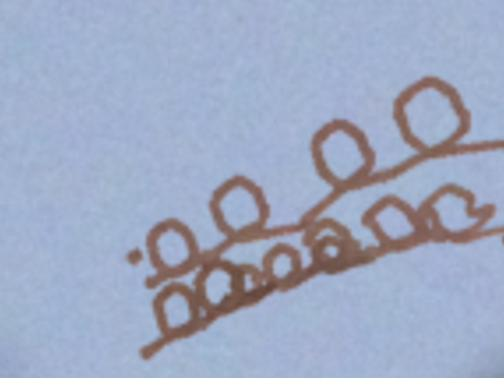

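Emit:
move(
  target=[
    [0,0,0,0,0,0,1, 0,0,0,0.1804,0,-0.2655,-0.85],
    [0,0,0,0,0,0,1, 0,0,0,0.1903,0,-0.2303,-0.85],
    [0,0,0,0,0,0,1, 0,0,0.07,0.1903,0,-0.2303,-0.85],
  ],
  speed=[0.5,0.03,0.1],
  cameras=[],
)

Emit:
move(
  target=[
    [0,0,0,0,0,0,1,0,0,0,0.0091,0,0.0099,-0.85],
    [0,0,0,0,0,0,1,0,0,0,0.0007,0,0.0099,-0.85],
    [0,0,0,0,0,0,1,0,0,0,-0.0055,0,0.0129,-0.85],
    [0,0,0,0,0,0,1,0,0,0,-0.0055,0,-0.0014,-0.85],
    [0,0,0,0,0,0,1,0,0,0,-0.021,0,-0.0106,-0.85],
    [0,0,0,0,0,0,1,0,0,0,-0.0389,0,-0.02,-0.85],
    [0,0,0,0,0,0,1,0,0,0,-0.0449,0,-0.0287,-0.85],
    [0,0,0,0,0,0,1,0,0,0,-0.0365,0,-0.0287,-0.85],
    [0,0,0,0,0,0,1,0,0,0,-0.0302,0,-0.0317,-0.85],
    [0,0,0,0,0,0,1,0,0,0,-0.0302,0,-0.0174,-0.85],
    [0,0,0,0,0,0,1,0,0,0,-0.0148,0,-0.0082,-0.85],
    [0,0,0,0,0,0,1,0,0,0,0.0032,0,0.0012,-0.85],
    [0,0,0,0,0,0,1,0,0,0,0.0011,0,0.0052,-0.85],
    [0,0,0,0,0,0,1,0,0,0,-0.0139,0,-0.021,-0.85],
  ],
  speed=[0.06,0.2,0.06,0.2,0.06,0.06,0.06,0.2,0.06,0.2,0.06,0.06,0.06,0.06],
  blend=[0.002,0.002,0.002,0.002,0.002,0.002,0.002,0.002,0.002,0.002,0.002,0.002,0.002,0],
  cameras=[],
)

Scene clock: 424.20 s.
left_arm: end_effector_position=(+0.2971, +0.3387, +0.0961) grip_measured=+1.000 grip_effort_nm=-0.002 end_effector_quat_wxyz=(+0.399, +0.002, +0.917, +0.013) | right_arm: end_effector_position=(+0.3459, +0.1044, +0.0898) grip_measured=-0.653 grip_effort_nm=-1.033 end_effector_quat_wxyz=(+0.537, -0.461, +0.534, +0.463)
Joint names: [wrist pitch, wrist roll, shoulder, wrist yaw, elbow, waist]
Joint positions: left_arm=[-0.196 -0.014 1.022 -0.052 0.467 -0.05 0.094] | right_arm=[1.241 0.004 2.386 -0.74 1.153 0.701 0.016]
Joint velocities: within noise
Joint torques (N m): left_arm=[1.28 0.05 -4.31 -0.06 9.29 -0.2] | right_arm=[1.57 -0.04 -8.69 0.08 6.43 0.5]
Heat: left arm: 42 °C; right arm: 45 °C.
Joint targets: left_arm=[-0.200 -0.014 1.000 -0.052 0.500 -0.050] | right_arm=[1.248 0.000 2.395 -0.732 1.176 0.707]
move: done
No camera images: "cameras" was empty.

Scene clock: 428.83 s.
left_arm: end_effector_position=(+0.2971, +0.3387, +0.0961) grip_measured=+1.000 grip_effort_nm=-0.002 end_effector_quat_wxyz=(+0.399, +0.002, +0.917, +0.013) | right_arm: end_effector_position=(+0.3492, +0.1003, +0.0898) grip_measured=-0.653 grip_effort_nm=-1.033 end_effector_quat_wxyz=(+0.537, -0.461, +0.533, +0.463)
Joint names: [wrist pitch, wrist roll, shoulder, wrist yaw, elbow, waist]
Joint positions: left_arm=[-0.196 -0.014 1.022 -0.052 0.467 -0.05 0.094] | right_arm=[1.241 0.004 2.386 -0.753 1.153 0.688 0.016]
Joint velocities: within noise
Joint torques (N m): left_arm=[1.24 0.05 -4.41 -0.03 9.16 -0.13] | right_arm=[1.57 -0.04 -8.7 -0.07 6.49 -0.57]
Heat: left arm: 42 °C; right arm: 45 °C.
Joint targets: left_arm=[-0.200 -0.014 1.000 -0.052 0.500 -0.050] | right_arm=[1.248 0.000 2.395 -0.760 1.176 0.682]
move: done
No camera images: "cameras" was empty.

Emit:
move(
  target=[
    [0,0,0,0,0,0,1,0,0,0,0.0083,0,0.0,-0.85],
    [0,0,0,0,0,0,1,0,0,0,0.014,0,-0.0025,-0.85],
    [0,0,0,0,0,0,1,0,0,0,0.014,0,0.0118,-0.85],
    [0,0,0,0,0,0,1,0,0,0,0.0268,0,0.0202,-0.85],
    [0,0,0,0,0,0,1,0,0,0,0.0417,0,0.028,-0.85],
    [0,0,0,0,0,0,1,0,0,0,0.0459,0,0.0352,-0.85],
    [0,0,0,0,0,0,1,0,0,0,0.0375,0,0.0352,-0.85],
    [0,0,0,0,0,0,1,0,0,0,0.0319,0,0.0377,-0.85],
    [0,0,0,0,0,0,1,0,0,0,0.0319,0,0.0234,-0.85],
    [0,0,0,0,0,0,1,0,0,0,0.0191,0,0.0149,-0.85],
    [0,0,0,0,0,0,1,0,0,0,0.0042,0,0.0072,-0.85],
    [0,0,0,0,0,0,1,0,0,0,0.0,0,0.0,-0.85],
    [0,0,0,0,0,0,1,0,0,0,0.014,0,-0.0025,-0.85],
    [0,0,0,0,0,0,1,0,0,0,0.0268,0,0.0202,-0.85],
    [0,0,0,0,0,0,1,0,0,0,0.0417,0,0.028,-0.85],
  ],
  speed=[0.2,0.06,0.2,0.06,0.06,0.06,0.2,0.06,0.2,0.06,0.06,0.06,0.06,0.06,0.06],
  blend=[0.002,0.002,0.002,0.002,0.002,0.002,0.002,0.002,0.002,0.002,0.002,0.002,0.002,0.002,0],
  cameras=[],
)

Scene clock: 434.47 s.
left_arm: end_effector_position=(+0.2971, +0.3387, +0.0961) grip_measured=+1.000 grip_effort_nm=-0.002 end_effector_quat_wxyz=(+0.399, +0.002, +0.917, +0.013) | right_arm: end_effector_position=(+0.3518, +0.1057, +0.0899) grip_measured=-0.653 grip_effort_nm=-1.033 end_effector_quat_wxyz=(+0.547, -0.449, +0.544, +0.451)
Joint names: [wrist pitch, wrist roll, shoulder, wrist yaw, elbow, waist]
Joint positions: left_arm=[-0.196 -0.014 1.022 -0.052 0.467 -0.05 0.094] | right_arm=[1.241 0.004 2.386 -0.686 1.153 0.709 0.016]
Joint velocities: within noise
Joint torques (N m): left_arm=[1.28 0.03 -4.53 -0.07 9.21 0.01] | right_arm=[1.59 -0.05 -8.75 0.13 6.53 0.51]
Heat: left arm: 42 °C; right arm: 45 °C.
Joint targets: left_arm=[-0.200 -0.014 1.000 -0.052 0.500 -0.050] | right_arm=[1.248 0.000 2.395 -0.676 1.176 0.715]
move: done
No camera images: "cameras" was empty.

Emit:
move(
  target=[
    [0,0,0,0,0,0,1,0,0,0,-0.0221,0,-0.0275,-0.85],
    [0,0,0,0,0,0,1,0,0,0,-0.0315,0,-0.0358,-0.85],
    [0,0,0,0,0,0,1,0,0,0,-0.0231,0,-0.0358,-0.85],
    [0,0,0,0,0,0,1,0,0,0,-0.017,0,-0.0386,-0.85],
    [0,0,0,0,0,0,1,0,0,0,-0.017,0,-0.0243,-0.85],
    [0,0,0,0,0,0,1,0,0,0,-0.0025,0,-0.0153,-0.85],
    [0,0,0,0,0,0,1,0,0,0,0.0145,0,-0.0065,-0.85],
    [0,0,0,0,0,0,1,0,0,0,0.0199,0,0.0017,-0.85],
    [0,0,0,0,0,0,1,0,0,0,0.0115,0,0.0017,-0.85],
    [0,0,0,0,0,0,1,0,0,0,0.0054,0,0.0045,-0.85],
    [0,0,0,0,0,0,1,0,0,0,0.0054,0,-0.0098,-0.85],
    [0,0,0,0,0,0,1,0,0,0,-0.0092,0,-0.0187,-0.85],
    [0,0,0,0,0,0,1,0,0,0,-0.0261,0,-0.0275,-0.85],
    [0,0,0,0,0,0,1,0,0,0,-0.0315,0,-0.0358,-0.85],
    [0,0,0,0,0,0,1,0,0,-0.07,-0.0315,0,-0.0358,-0.85],
  ],
  speed=[0.06,0.06,0.2,0.06,0.2,0.06,0.06,0.06,0.2,0.06,0.2,0.06,0.06,0.06,0.4],
  blend=[0.002,0.002,0.002,0.002,0.002,0.002,0.002,0.002,0.002,0.002,0.002,0.002,0.002,0,0],
  cameras=[],
)

Scene clock: 440.50 s.
left_arm: end_effector_position=(+0.2971, +0.3387, +0.0961) grip_measured=+1.000 grip_effort_nm=-0.007 end_effector_quat_wxyz=(+0.399, +0.002, +0.917, +0.013) | right_arm: end_effector_position=(+0.3578, +0.0967, +0.1138) grip_measured=-0.653 grip_effort_nm=-1.033 end_effector_quat_wxyz=(+0.559, -0.453, +0.525, +0.454)
Joint names: [wrist pitch, wrist roll, shoulder, wrist yaw, elbow, waist]
Joint positions: left_arm=[-0.196 -0.014 1.022 -0.052 0.467 -0.05 0.094] | right_arm=[1.238 0.004 2.34 -0.732 1.153 0.678 0.016]
Joint velocities: within noise
Joint torques (N m): left_arm=[1.29 0.02 -4.48 -0.06 9.24 -0.21] | right_arm=[1.6 -0.05 -11.78 -0.06 6.65 -0.54]
Heat: left arm: 42 °C; right arm: 45 °C.
Joint targets: left_arm=[-0.200 -0.014 1.000 -0.052 0.500 -0.050] | right_arm=[1.249 0.000 2.307 -0.740 1.176 0.672]
move: done
No camera images: "cameras" was empty.

Emit:
move(
  target=[
    [0,0,0,0,0,0,1, 0,0,0,-0.0155,0,0.0227,-0.85],
    [0,0,0,0,0,0,1, 0,0,0,-0.0304,0,-0.0026,-0.85],
    [0,0,0,0,0,0,1, 0,0,0.07,-0.0304,0,-0.0026,-0.85],
  ],
  speed=[0.1,0.03,0.1],
  cameras=[],
)

Emit:
move(
  target=[
    [0,0,0,0,0,0,1,0,0,0,-0.0075,0,-0.0084,-0.85],
    [0,0,0,0,0,0,1,0,0,0,0.0009,0,-0.0084,-0.85],
    [0,0,0,0,0,0,1,0,0,0,0.0066,0,-0.0109,-0.85],
    [0,0,0,0,0,0,1,0,0,0,0.0066,0,0.0034,-0.85],
    [0,0,0,0,0,0,1,0,0,0,0.0194,0,0.0119,-0.85],
    [0,0,0,0,0,0,1,0,0,0,0.0343,0,0.0196,-0.85],
    [0,0,0,0,0,0,1,0,0,0,0.0385,0,0.0269,-0.85],
    [0,0,0,0,0,0,1,0,0,0,0.0301,0,0.0269,-0.85],
    [0,0,0,0,0,0,1,0,0,0,0.0245,0,0.0293,-0.85],
    [0,0,0,0,0,0,1,0,0,0,0.0245,0,0.015,-0.85],
    [0,0,0,0,0,0,1,0,0,0,0.0117,0,0.0066,-0.85],
    [0,0,0,0,0,0,1,0,0,0,-0.0032,0,-0.0012,-0.85],
    [0,0,0,0,0,0,1,0,0,0,-0.0075,0,-0.0084,-0.85],
    [0,0,0,0,0,0,1,0,0,0,0.0066,0,-0.0109,-0.85],
    [0,0,0,0,0,0,1,0,0,0,0.0194,0,0.0119,-0.85],
  ],
  speed=[0.06,0.2,0.06,0.2,0.06,0.06,0.06,0.2,0.06,0.2,0.06,0.06,0.06,0.06,0.06],
  blend=[0.002,0.002,0.002,0.002,0.002,0.002,0.002,0.002,0.002,0.002,0.002,0.002,0.002,0.002,0],
  cameras=[],
)

Scene clock: 444.53 s.
left_arm: end_effector_position=(+0.2971, +0.3387, +0.0961) grip_measured=+1.000 grip_effort_nm=-0.002 end_effector_quat_wxyz=(+0.399, +0.002, +0.917, +0.013) | right_arm: end_effector_position=(+0.3476, +0.0967, +0.0896) grip_measured=-0.653 grip_effort_nm=-1.033 end_effector_quat_wxyz=(+0.530, -0.469, +0.527, +0.471)
Joint names: [wrist pitch, wrist roll, shoulder, wrist yaw, elbow, waist]
Joint positions: left_arm=[-0.196 -0.014 1.022 -0.052 0.467 -0.05 0.094] | right_arm=[1.24 0.004 2.386 -0.794 1.153 0.675 0.016]
Joint velocities: within noise
Joint torques (N m): left_arm=[1.28 0.06 -4.45 -0.04 9.17 0.01] | right_arm=[1.56 -0.05 -8.66 -0.07 6.46 -0.54]
Heat: left arm: 42 °C; right arm: 45 °C.
Joint targets: left_arm=[-0.200 -0.014 1.000 -0.052 0.500 -0.050] | right_arm=[1.248 0.000 2.395 -0.801 1.176 0.669]
move: done
No camera images: "cameras" was empty.

Scene clock: 449.07 s.
left_arm: end_effector_position=(+0.2971, +0.3387, +0.0961) grip_measured=+1.000 grip_effort_nm=-0.002 end_effector_quat_wxyz=(+0.399, +0.002, +0.917, +0.013) | right_arm: end_effector_position=(+0.3508, +0.0968, +0.0896) grip_measured=-0.653 grip_effort_nm=-1.028 end_effector_quat_wxyz=(+0.535, -0.463, +0.532, +0.465)
Joint names: [wrist pitch, wrist roll, shoulder, wrist yaw, elbow, waist]
Joint positions: left_arm=[-0.196 -0.014 1.022 -0.052 0.467 -0.05 0.094] | right_arm=[1.24 0.004 2.386 -0.772 1.153 0.677 0.016]
Joint velocities: within noise
Joint torques (N m): left_arm=[1.28 0.04 -4.49 -0.06 9.29 0.01] | right_arm=[1.56 -0.04 -8.69 0.11 6.49 0.53]
Heat: left arm: 42 °C; right arm: 45 °C.
Joint targets: left_arm=[-0.200 -0.014 1.000 -0.052 0.500 -0.050] | right_arm=[1.248 0.000 2.395 -0.762 1.176 0.683]
move: done
No camera images: "cameras" was empty.

Emit:
move(
  target=[
    [0,0,0,0,0,0,1,0,0,0,-0.0206,0,-0.0206,-0.85],
    [0,0,0,0,0,0,1,0,0,0,-0.0259,0,-0.0288,-0.85],
    [0,0,0,0,0,0,1,0,0,0,-0.0175,0,-0.0288,-0.85],
    [0,0,0,0,0,0,1,0,0,0,-0.0115,0,-0.0316,-0.85],
    [0,0,0,0,0,0,1,0,0,0,-0.0115,0,-0.0173,-0.85],
    [0,0,0,0,0,0,1,0,0,0,0.0031,0,-0.0083,-0.85],
    [0,0,0,0,0,0,1,0,0,0,0.0201,0,0.0005,-0.85],
    [0,0,0,0,0,0,1,0,0,0,0.0254,0,0.0087,-0.85],
    [0,0,0,0,0,0,1,0,0,0,0.017,0,0.0087,-0.85],
    [0,0,0,0,0,0,1,0,0,0,0.011,0,0.0115,-0.85],
    [0,0,0,0,0,0,1,0,0,0,0.011,0,-0.0028,-0.85],
    [0,0,0,0,0,0,1,0,0,0,-0.0036,0,-0.0117,-0.85],
    [0,0,0,0,0,0,1,0,0,0,-0.0206,0,-0.0206,-0.85],
    [0,0,0,0,0,0,1,0,0,0,-0.0259,0,-0.0288,-0.85],
    [0,0,0,0,0,0,1,0,0,0,-0.0305,0,-0.0331,-0.85],
  ],
  speed=[0.06,0.06,0.2,0.06,0.2,0.06,0.06,0.06,0.2,0.06,0.2,0.06,0.06,0.06,0.06],
  blend=[0.002,0.002,0.002,0.002,0.002,0.002,0.002,0.002,0.002,0.002,0.002,0.002,0.002,0.002,0],
  cameras=[],
)

Scene clock: 454.70 s.
left_arm: end_effector_position=(+0.2971, +0.3387, +0.0961) grip_measured=+1.000 grip_effort_nm=0.002 end_effector_quat_wxyz=(+0.399, +0.002, +0.917, +0.013) | right_arm: end_effector_position=(+0.3547, +0.0881, +0.0896) grip_measured=-0.653 grip_effort_nm=-1.033 end_effector_quat_wxyz=(+0.531, -0.468, +0.528, +0.470)
Joint names: [wrist pitch, wrist roll, shoulder, wrist yaw, elbow, waist]
Joint positions: left_arm=[-0.196 -0.014 1.022 -0.052 0.467 -0.05 0.094] | right_arm=[1.24 0.004 2.386 -0.816 1.153 0.65 0.016]
Joint velocities: within noise
Joint torques (N m): left_arm=[1.26 0.05 -4.42 -0.06 9.24 -0.03] | right_arm=[1.55 -0.05 -8.68 -0.07 6.48 -0.55]
Heat: left arm: 42 °C; right arm: 45 °C.
Joint targets: left_arm=[-0.200 -0.014 1.000 -0.052 0.500 -0.050] | right_arm=[1.248 0.000 2.395 -0.824 1.176 0.644]
move: done
No camera images: "cameras" was empty.

Emit:
move(
  target=[
    [0,0,0,0,0,0,1,0,0,0,-0.0083,0,-0.0072,-0.85],
    [0,0,0,0,0,0,1,0,0,0,0.0001,0,-0.0072,-0.85],
    [0,0,0,0,0,0,1,0,0,0,0.0058,0,-0.0097,-0.85],
    [0,0,0,0,0,0,1,0,0,0,0.0058,0,0.0046,-0.85],
    [0,0,0,0,0,0,1,0,0,0,0.0186,0,0.013,-0.85],
    [0,0,0,0,0,0,1,0,0,0,0.0335,0,0.0208,-0.85],
    [0,0,0,0,0,0,1,0,0,0,0.0377,0,0.028,-0.85],
    [0,0,0,0,0,0,1,0,0,0,0.0293,0,0.028,-0.85],
    [0,0,0,0,0,0,1,0,0,0,0.0237,0,0.0305,-0.85],
    [0,0,0,0,0,0,1,0,0,0,0.0237,0,0.0162,-0.85],
    [0,0,0,0,0,0,1,0,0,0,0.0109,0,0.0077,-0.85],
    [0,0,0,0,0,0,1,0,0,0,-0.004,0,0.0,-0.85],
    [0,0,0,0,0,0,1,0,0,-0.07,-0.004,0,0.0,-0.85],
  ],
  speed=[0.06,0.2,0.06,0.2,0.06,0.06,0.06,0.2,0.06,0.2,0.06,0.06,0.4],
  blend=[0.002,0.002,0.002,0.002,0.002,0.002,0.002,0.002,0.002,0.002,0.002,0,0],
  cameras=[],
)

Emit:
move(
  target=[0,0,0,0,0,0,1, 0,0,0,-0.17,0,0.28,-0.85],
  speed=0.7,
  cameras=["cam_above"],
)

Emit:
zoom_image(
  camera="cam_above",
  region=[220, 235, 320, 310],
)

Scene clock: 459.10 s.
left_arm: end_effector_position=(+0.2971, +0.3387, +0.0961) grip_measured=+1.000 grip_effort_nm=-0.002 end_effector_quat_wxyz=(+0.399, +0.002, +0.917, +0.013) | right_arm: end_effector_position=(+0.3539, +0.0887, +0.1134) grip_measured=-0.653 grip_effort_nm=-1.028 end_effector_quat_wxyz=(+0.544, -0.471, +0.510, +0.470)
Joint names: [wrist pitch, wrist roll, shoulder, wrist yaw, elbow, waist]
Joint positions: left_arm=[-0.196 -0.014 1.022 -0.052 0.467 -0.05 0.094] | right_arm=[1.238 0.004 2.34 -0.824 1.153 0.65 0.016]
Joint velocities: within noise
Joint torques (N m): left_arm=[1.3 0.05 -4.48 -0.08 9.1 -0.08] | right_arm=[1.55 -0.04 -11.73 -0.06 6.67 -0.54]
Heat: left arm: 42 °C; right arm: 45 °C.
Joint targets: left_arm=[-0.200 -0.014 1.000 -0.052 0.500 -0.050] | right_arm=[1.248 0.000 2.307 -0.832 1.176 0.643]
move: done
No camera images: "cameras" was empty.

Scene clock: 460.43 s.
left_arm: end_effector_position=(+0.2971, +0.3387, +0.0961) grip_measured=+1.000 grip_effort_nm=-0.002 end_effector_quat_wxyz=(+0.399, +0.002, +0.917, +0.013) | right_arm: end_effector_position=(+0.1384, +0.1593, +0.1108) grip_measured=-0.653 grip_effort_nm=-1.033 end_effector_quat_wxyz=(-0.358, +0.620, -0.325, -0.618)
Joint names: [wrist pitch, wrist roll, shoulder, wrist yaw, elbow, waist]
Joint positions: left_arm=[-0.196 -0.014 1.022 -0.052 0.467 -0.05 0.094] | right_arm=[1.238 0.004 2.34 -1.168 1.153 0.982 0.016]
Joint velocities: within noise
Joint torques (N m): left_arm=[1.25 0.04 -4.41 -0.07 9.48 -0.02] | right_arm=[1.4 -0.04 -11.58 -0.02 6.49 -0.2]
Heat: left arm: 42 °C; right arm: 46 °C.
Joint targets: left_arm=[-0.200 -0.014 1.000 -0.052 0.500 -0.050] | right_arm=[1.248 0.000 2.307 -1.175 1.176 0.980]
move: done
Images, in order (width x height): cam_above 672x504.

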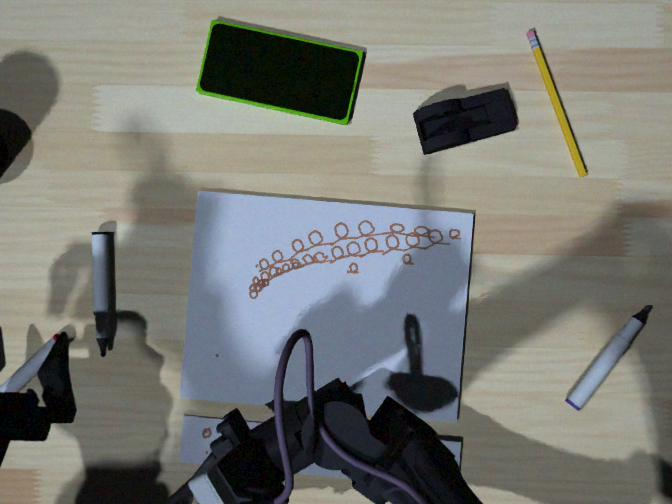

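Scaled by 5.040 from the camera's 672x504 image, which has a finer 960x720 frame.

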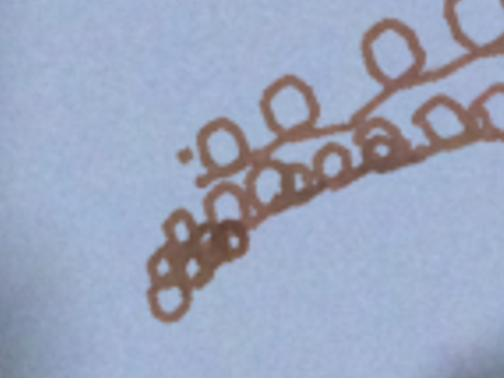

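Emit:
move(
  target=[
    [0,0,0,0,0,0,1, 0,0,0,0.201,0,-0.2101,-0.85],
    [0,0,0,0,0,0,1, 0,0,0,0.1862,0,-0.2352,-0.85],
    [0,0,0,0,0,0,1, 0,0,0.07,0.1862,0,-0.2352,-0.85],
  ],
  speed=[0.5,0.03,0.1],
  cameras=[],
)

Emit:
move(
  target=[
    [0,0,0,0,0,0,1,0,0,0,-0.014,0,-0.0121,-0.85],
    [0,0,0,0,0,0,1,0,0,0,-0.0156,0,-0.0166,-0.85],
    [0,0,0,0,0,0,1,0,0,0,-0.0072,0,-0.0023,-0.85],
    [0,0,0,0,0,0,1,0,0,0,0.0077,0,0.0069,-0.85],
    [0,0,0,0,0,0,1,0,0,0,0.0271,0,0.0178,-0.85],
    [0,0,0,0,0,0,1,0,0,0,0.0379,0,0.0287,-0.85],
    [0,0,0,0,0,0,1,0,0,0,0.0395,0,0.0332,-0.85],
    [0,0,0,0,0,0,1,0,0,0,0.0311,0,0.0189,-0.85],
    [0,0,0,0,0,0,1,0,0,0,0.0162,0,0.0097,-0.85],
    [0,0,0,0,0,0,1,0,0,0,-0.0032,0,-0.0012,-0.85],
    [0,0,0,0,0,0,1,0,0,0,0.0085,0,0.0192,-0.85],
    [0,0,0,0,0,0,1,0,0,0,0.0189,0,0.0272,-0.85],
    [0,0,0,0,0,0,1,0,0,0,0.0189,0,0.0305,-0.85],
    [0,0,0,0,0,0,1,0,0,0,0.0105,0,0.0162,-0.85],
    [0,0,0,0,0,0,1,0,0,0,-0.0022,0,0.0082,-0.85],
  ],
  speed=[0.06,0.06,0.2,0.06,0.06,0.06,0.06,0.2,0.06,0.06,0.06,0.06,0.06,0.2,0.06],
  blend=[0.002,0.002,0.002,0.002,0.002,0.002,0.002,0.002,0.002,0.002,0.002,0.002,0.002,0.002,0],
  cameras=[],
)

Scene clock: 466.07 s.
left_arm: end_effector_position=(+0.2971, +0.3387, +0.0961) grip_measured=+1.000 grip_effort_nm=-0.007 end_effector_quat_wxyz=(+0.399, +0.002, +0.917, +0.013) | right_arm: end_effector_position=(+0.3355, +0.1065, +0.0896) grip_measured=-0.653 grip_effort_nm=-1.033 end_effector_quat_wxyz=(+0.524, -0.476, +0.521, +0.478)
Joint names: [wrist pitch, wrist roll, shoulder, wrist yaw, elbow, waist]
Joint positions: left_arm=[-0.196 -0.014 1.022 -0.052 0.467 -0.05 0.094] | right_arm=[1.24 0.004 2.386 -0.792 1.153 0.704 0.016]
Joint velocities: within noise
Joint torques (N m): left_arm=[1.29 0.03 -4.31 -0.05 9.21 -0.05] | right_arm=[1.56 -0.05 -8.66 -0.07 6.45 -0.54]
Heat: left arm: 42 °C; right arm: 46 °C.
Joint targets: left_arm=[-0.200 -0.014 1.000 -0.052 0.500 -0.050] | right_arm=[1.248 0.000 2.395 -0.799 1.176 0.697]
move: done
No camera images: "cameras" was empty.

Scene clock: 471.37 s.
left_arm: end_effector_position=(+0.2971, +0.3387, +0.0961) grip_measured=+1.000 grip_effort_nm=-0.007 end_effector_quat_wxyz=(+0.399, +0.002, +0.917, +0.013) | right_arm: end_effector_position=(+0.3310, +0.1098, +0.0896) grip_measured=-0.653 grip_effort_nm=-1.033 end_effector_quat_wxyz=(+0.521, -0.478, +0.519, +0.480)
Joint names: [wrist pitch, wrist roll, shoulder, wrist yaw, elbow, waist]
Joint positions: left_arm=[-0.196 -0.014 1.022 -0.052 0.467 -0.05 0.094] | right_arm=[1.24 0.004 2.386 -0.792 1.153 0.713 0.016]
Joint velocities: within noise
Joint torques (N m): left_arm=[1.26 0.05 -4.53 -0.08 9.24 0.01] | right_arm=[1.56 -0.04 -8.69 -0.09 6.49 -0.51]
Heat: left arm: 42 °C; right arm: 46 °C.
Joint targets: left_arm=[-0.200 -0.014 1.000 -0.052 0.500 -0.050] | right_arm=[1.248 0.000 2.395 -0.803 1.176 0.707]
move: done
No camera images: "cameras" was empty.

Emit:
move(
  target=[
    [0,0,0,0,0,0,1,0,0,0,-0.0147,0,-0.008,-0.85],
    [0,0,0,0,0,0,1,0,0,0,0.0062,0,0.019,-0.85],
    [0,0,0,0,0,0,1,0,0,0,0.0062,0,0.0223,-0.85],
    [0,0,0,0,0,0,1,0,0,0,-0.0022,0,0.008,-0.85],
    [0,0,0,0,0,0,1,0,0,0,-0.015,0,0.0,-0.85],
    [0,0,0,0,0,0,1,0,0,0,-0.0297,0,-0.008,-0.85],
    [0,0,0,0,0,0,1,0,0,0,-0.0087,0,0.019,-0.85],
    [0,0,0,0,0,0,1,0,0,0,-0.0087,0,0.0223,-0.85],
    [0,0,0,0,0,0,1,0,0,0,-0.0171,0,0.008,-0.85],
    [0,0,0,0,0,0,1,0,0,0,-0.0299,0,0.0,-0.85],
    [0,0,0,0,0,0,1,0,0,0,-0.0446,0,-0.008,-0.85],
    [0,0,0,0,0,0,1,0,0,0,-0.051,0,-0.016,-0.85],
    [0,0,0,0,0,0,1,0,0,0,-0.051,0,-0.0193,-0.85],
    [0,0,0,0,0,0,1,0,0,0,-0.0426,0,-0.005,-0.85],
    [0,0,0,0,0,0,1,0,0,0,-0.0298,0,0.003,-0.85],
  ],
  speed=[0.06,0.06,0.06,0.2,0.06,0.06,0.06,0.06,0.2,0.06,0.06,0.06,0.06,0.2,0.06],
  blend=[0.002,0.002,0.002,0.002,0.002,0.002,0.002,0.002,0.002,0.002,0.002,0.002,0.002,0.002,0],
  cameras=[],
)

Scene clock: 477.47 s.
left_arm: end_effector_position=(+0.2971, +0.3387, +0.0961) grip_measured=+1.000 grip_effort_nm=-0.007 end_effector_quat_wxyz=(+0.399, +0.002, +0.917, +0.013) | right_arm: end_effector_position=(+0.3205, +0.1076, +0.0895) grip_measured=-0.653 grip_effort_nm=-1.033 end_effector_quat_wxyz=(+0.504, -0.497, +0.501, +0.499)
Joint names: [wrist pitch, wrist roll, shoulder, wrist yaw, elbow, waist]
Joint positions: left_arm=[-0.196 -0.014 1.022 -0.052 0.467 -0.05 0.094] | right_arm=[1.24 0.004 2.386 -0.873 1.153 0.705 0.016]
Joint velocities: within noise
Joint torques (N m): left_arm=[1.27 0.06 -4.52 -0.05 9.24 -0.13] | right_arm=[1.52 -0.04 -8.65 0.1 6.42 0.53]
Heat: left arm: 42 °C; right arm: 46 °C.
Joint targets: left_arm=[-0.200 -0.014 1.000 -0.052 0.500 -0.050] | right_arm=[1.248 0.000 2.395 -0.864 1.176 0.711]
move: done
No camera images: "cameras" was empty.

Emit:
move(
  target=[
    [0,0,0,0,0,0,1,0,0,0,0.0147,0,0.008,-0.85],
    [0,0,0,0,0,0,1,0,0,0,-0.0063,0,-0.019,-0.85],
    [0,0,0,0,0,0,1,0,0,0,-0.0063,0,-0.0223,-0.85],
    [0,0,0,0,0,0,1,0,0,0,0.0021,0,-0.008,-0.85],
    [0,0,0,0,0,0,1,0,0,0,0.0149,0,0.0,-0.85],
    [0,0,0,0,0,0,1,0,0,0,0.0296,0,0.008,-0.85],
    [0,0,0,0,0,0,1,0,0,0,0.0087,0,-0.019,-0.85],
    [0,0,0,0,0,0,1,0,0,0,0.0087,0,-0.0223,-0.85],
    [0,0,0,0,0,0,1,0,0,0,0.0171,0,-0.008,-0.85],
    [0,0,0,0,0,0,1,0,0,0,0.0298,0,0.0,-0.85],
    [0,0,0,0,0,0,1,0,0,0,0.0445,0,0.008,-0.85],
    [0,0,0,0,0,0,1,0,0,-0.07,0.0445,0,0.008,-0.85],
  ],
  speed=[0.06,0.06,0.06,0.2,0.06,0.06,0.06,0.06,0.2,0.06,0.06,0.4],
  blend=[0.002,0.002,0.002,0.002,0.002,0.002,0.002,0.002,0.002,0.002,0,0],
  cameras=[],
)

Emit:
move(
  target=[0,0,0,0,0,0,1, 0,0,0,-0.17,0,0.22,-0.85],
  speed=0.7,
  cameras=["cam_above"],
)

Emit:
zoom_image(
  camera="cam_above",
  region=[200, 255, 300, 330],
)

Scene clock: 483.00 s.
left_arm: end_effector_position=(+0.2971, +0.3387, +0.0961) grip_measured=+1.000 grip_effort_nm=-0.007 end_effector_quat_wxyz=(+0.399, +0.002, +0.917, +0.013) | right_arm: end_effector_position=(+0.3332, +0.1104, +0.1137) grip_measured=-0.653 grip_effort_nm=-1.033 end_effector_quat_wxyz=(+0.539, -0.476, +0.505, +0.477)
Joint names: [wrist pitch, wrist roll, shoulder, wrist yaw, elbow, waist]
Joint positions: left_arm=[-0.196 -0.014 1.022 -0.052 0.467 -0.05 0.094] | right_arm=[1.238 0.004 2.34 -0.782 1.153 0.714 0.016]
Joint velocities: within noise
Joint torques (N m): left_arm=[1.25 0.03 -4.45 -0.07 9.29 -0.16] | right_arm=[1.57 -0.04 -11.75 0.09 6.72 0.53]
Heat: left arm: 42 °C; right arm: 46 °C.
Joint targets: left_arm=[-0.200 -0.014 1.000 -0.052 0.500 -0.050] | right_arm=[1.248 0.000 2.307 -0.773 1.176 0.721]
move: done
No camera images: "cameras" was empty.

Scene clock: 484.27 s.
left_arm: end_effector_position=(+0.2971, +0.3387, +0.0961) grip_measured=+1.000 grip_effort_nm=-0.002 end_effector_quat_wxyz=(+0.399, +0.002, +0.917, +0.013) | right_arm: end_effector_position=(+0.1440, +0.1657, +0.1113) grip_measured=-0.653 grip_effort_nm=-1.038 end_effector_quat_wxyz=(-0.374, +0.610, -0.341, -0.610)
Joint names: [wrist pitch, wrist roll, shoulder, wrist yaw, elbow, waist]
Joint positions: left_arm=[-0.196 -0.014 1.022 -0.052 0.467 -0.05 0.094] | right_arm=[1.238 0.004 2.34 -1.109 1.153 0.989 0.016]
Joint velocities: within noise
Joint torques (N m): left_arm=[1.33 0.01 -4.36 -0.05 9.2 -0.16] | right_arm=[1.42 -0.04 -11.62 -0.03 6.52 -0.39]
Heat: left arm: 42 °C; right arm: 46 °C.
Joint targets: left_arm=[-0.200 -0.014 1.000 -0.052 0.500 -0.050] | right_arm=[1.248 0.000 2.307 -1.117 1.176 0.985]
move: done
Images, in order (width x height): cam_above 672x504.

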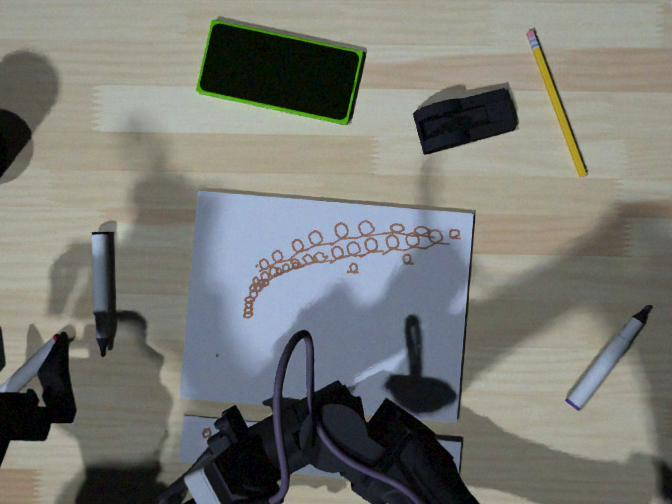

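Scaled by 5.040 from the camera's 672x504 image, which has a finer 960x720 frame.

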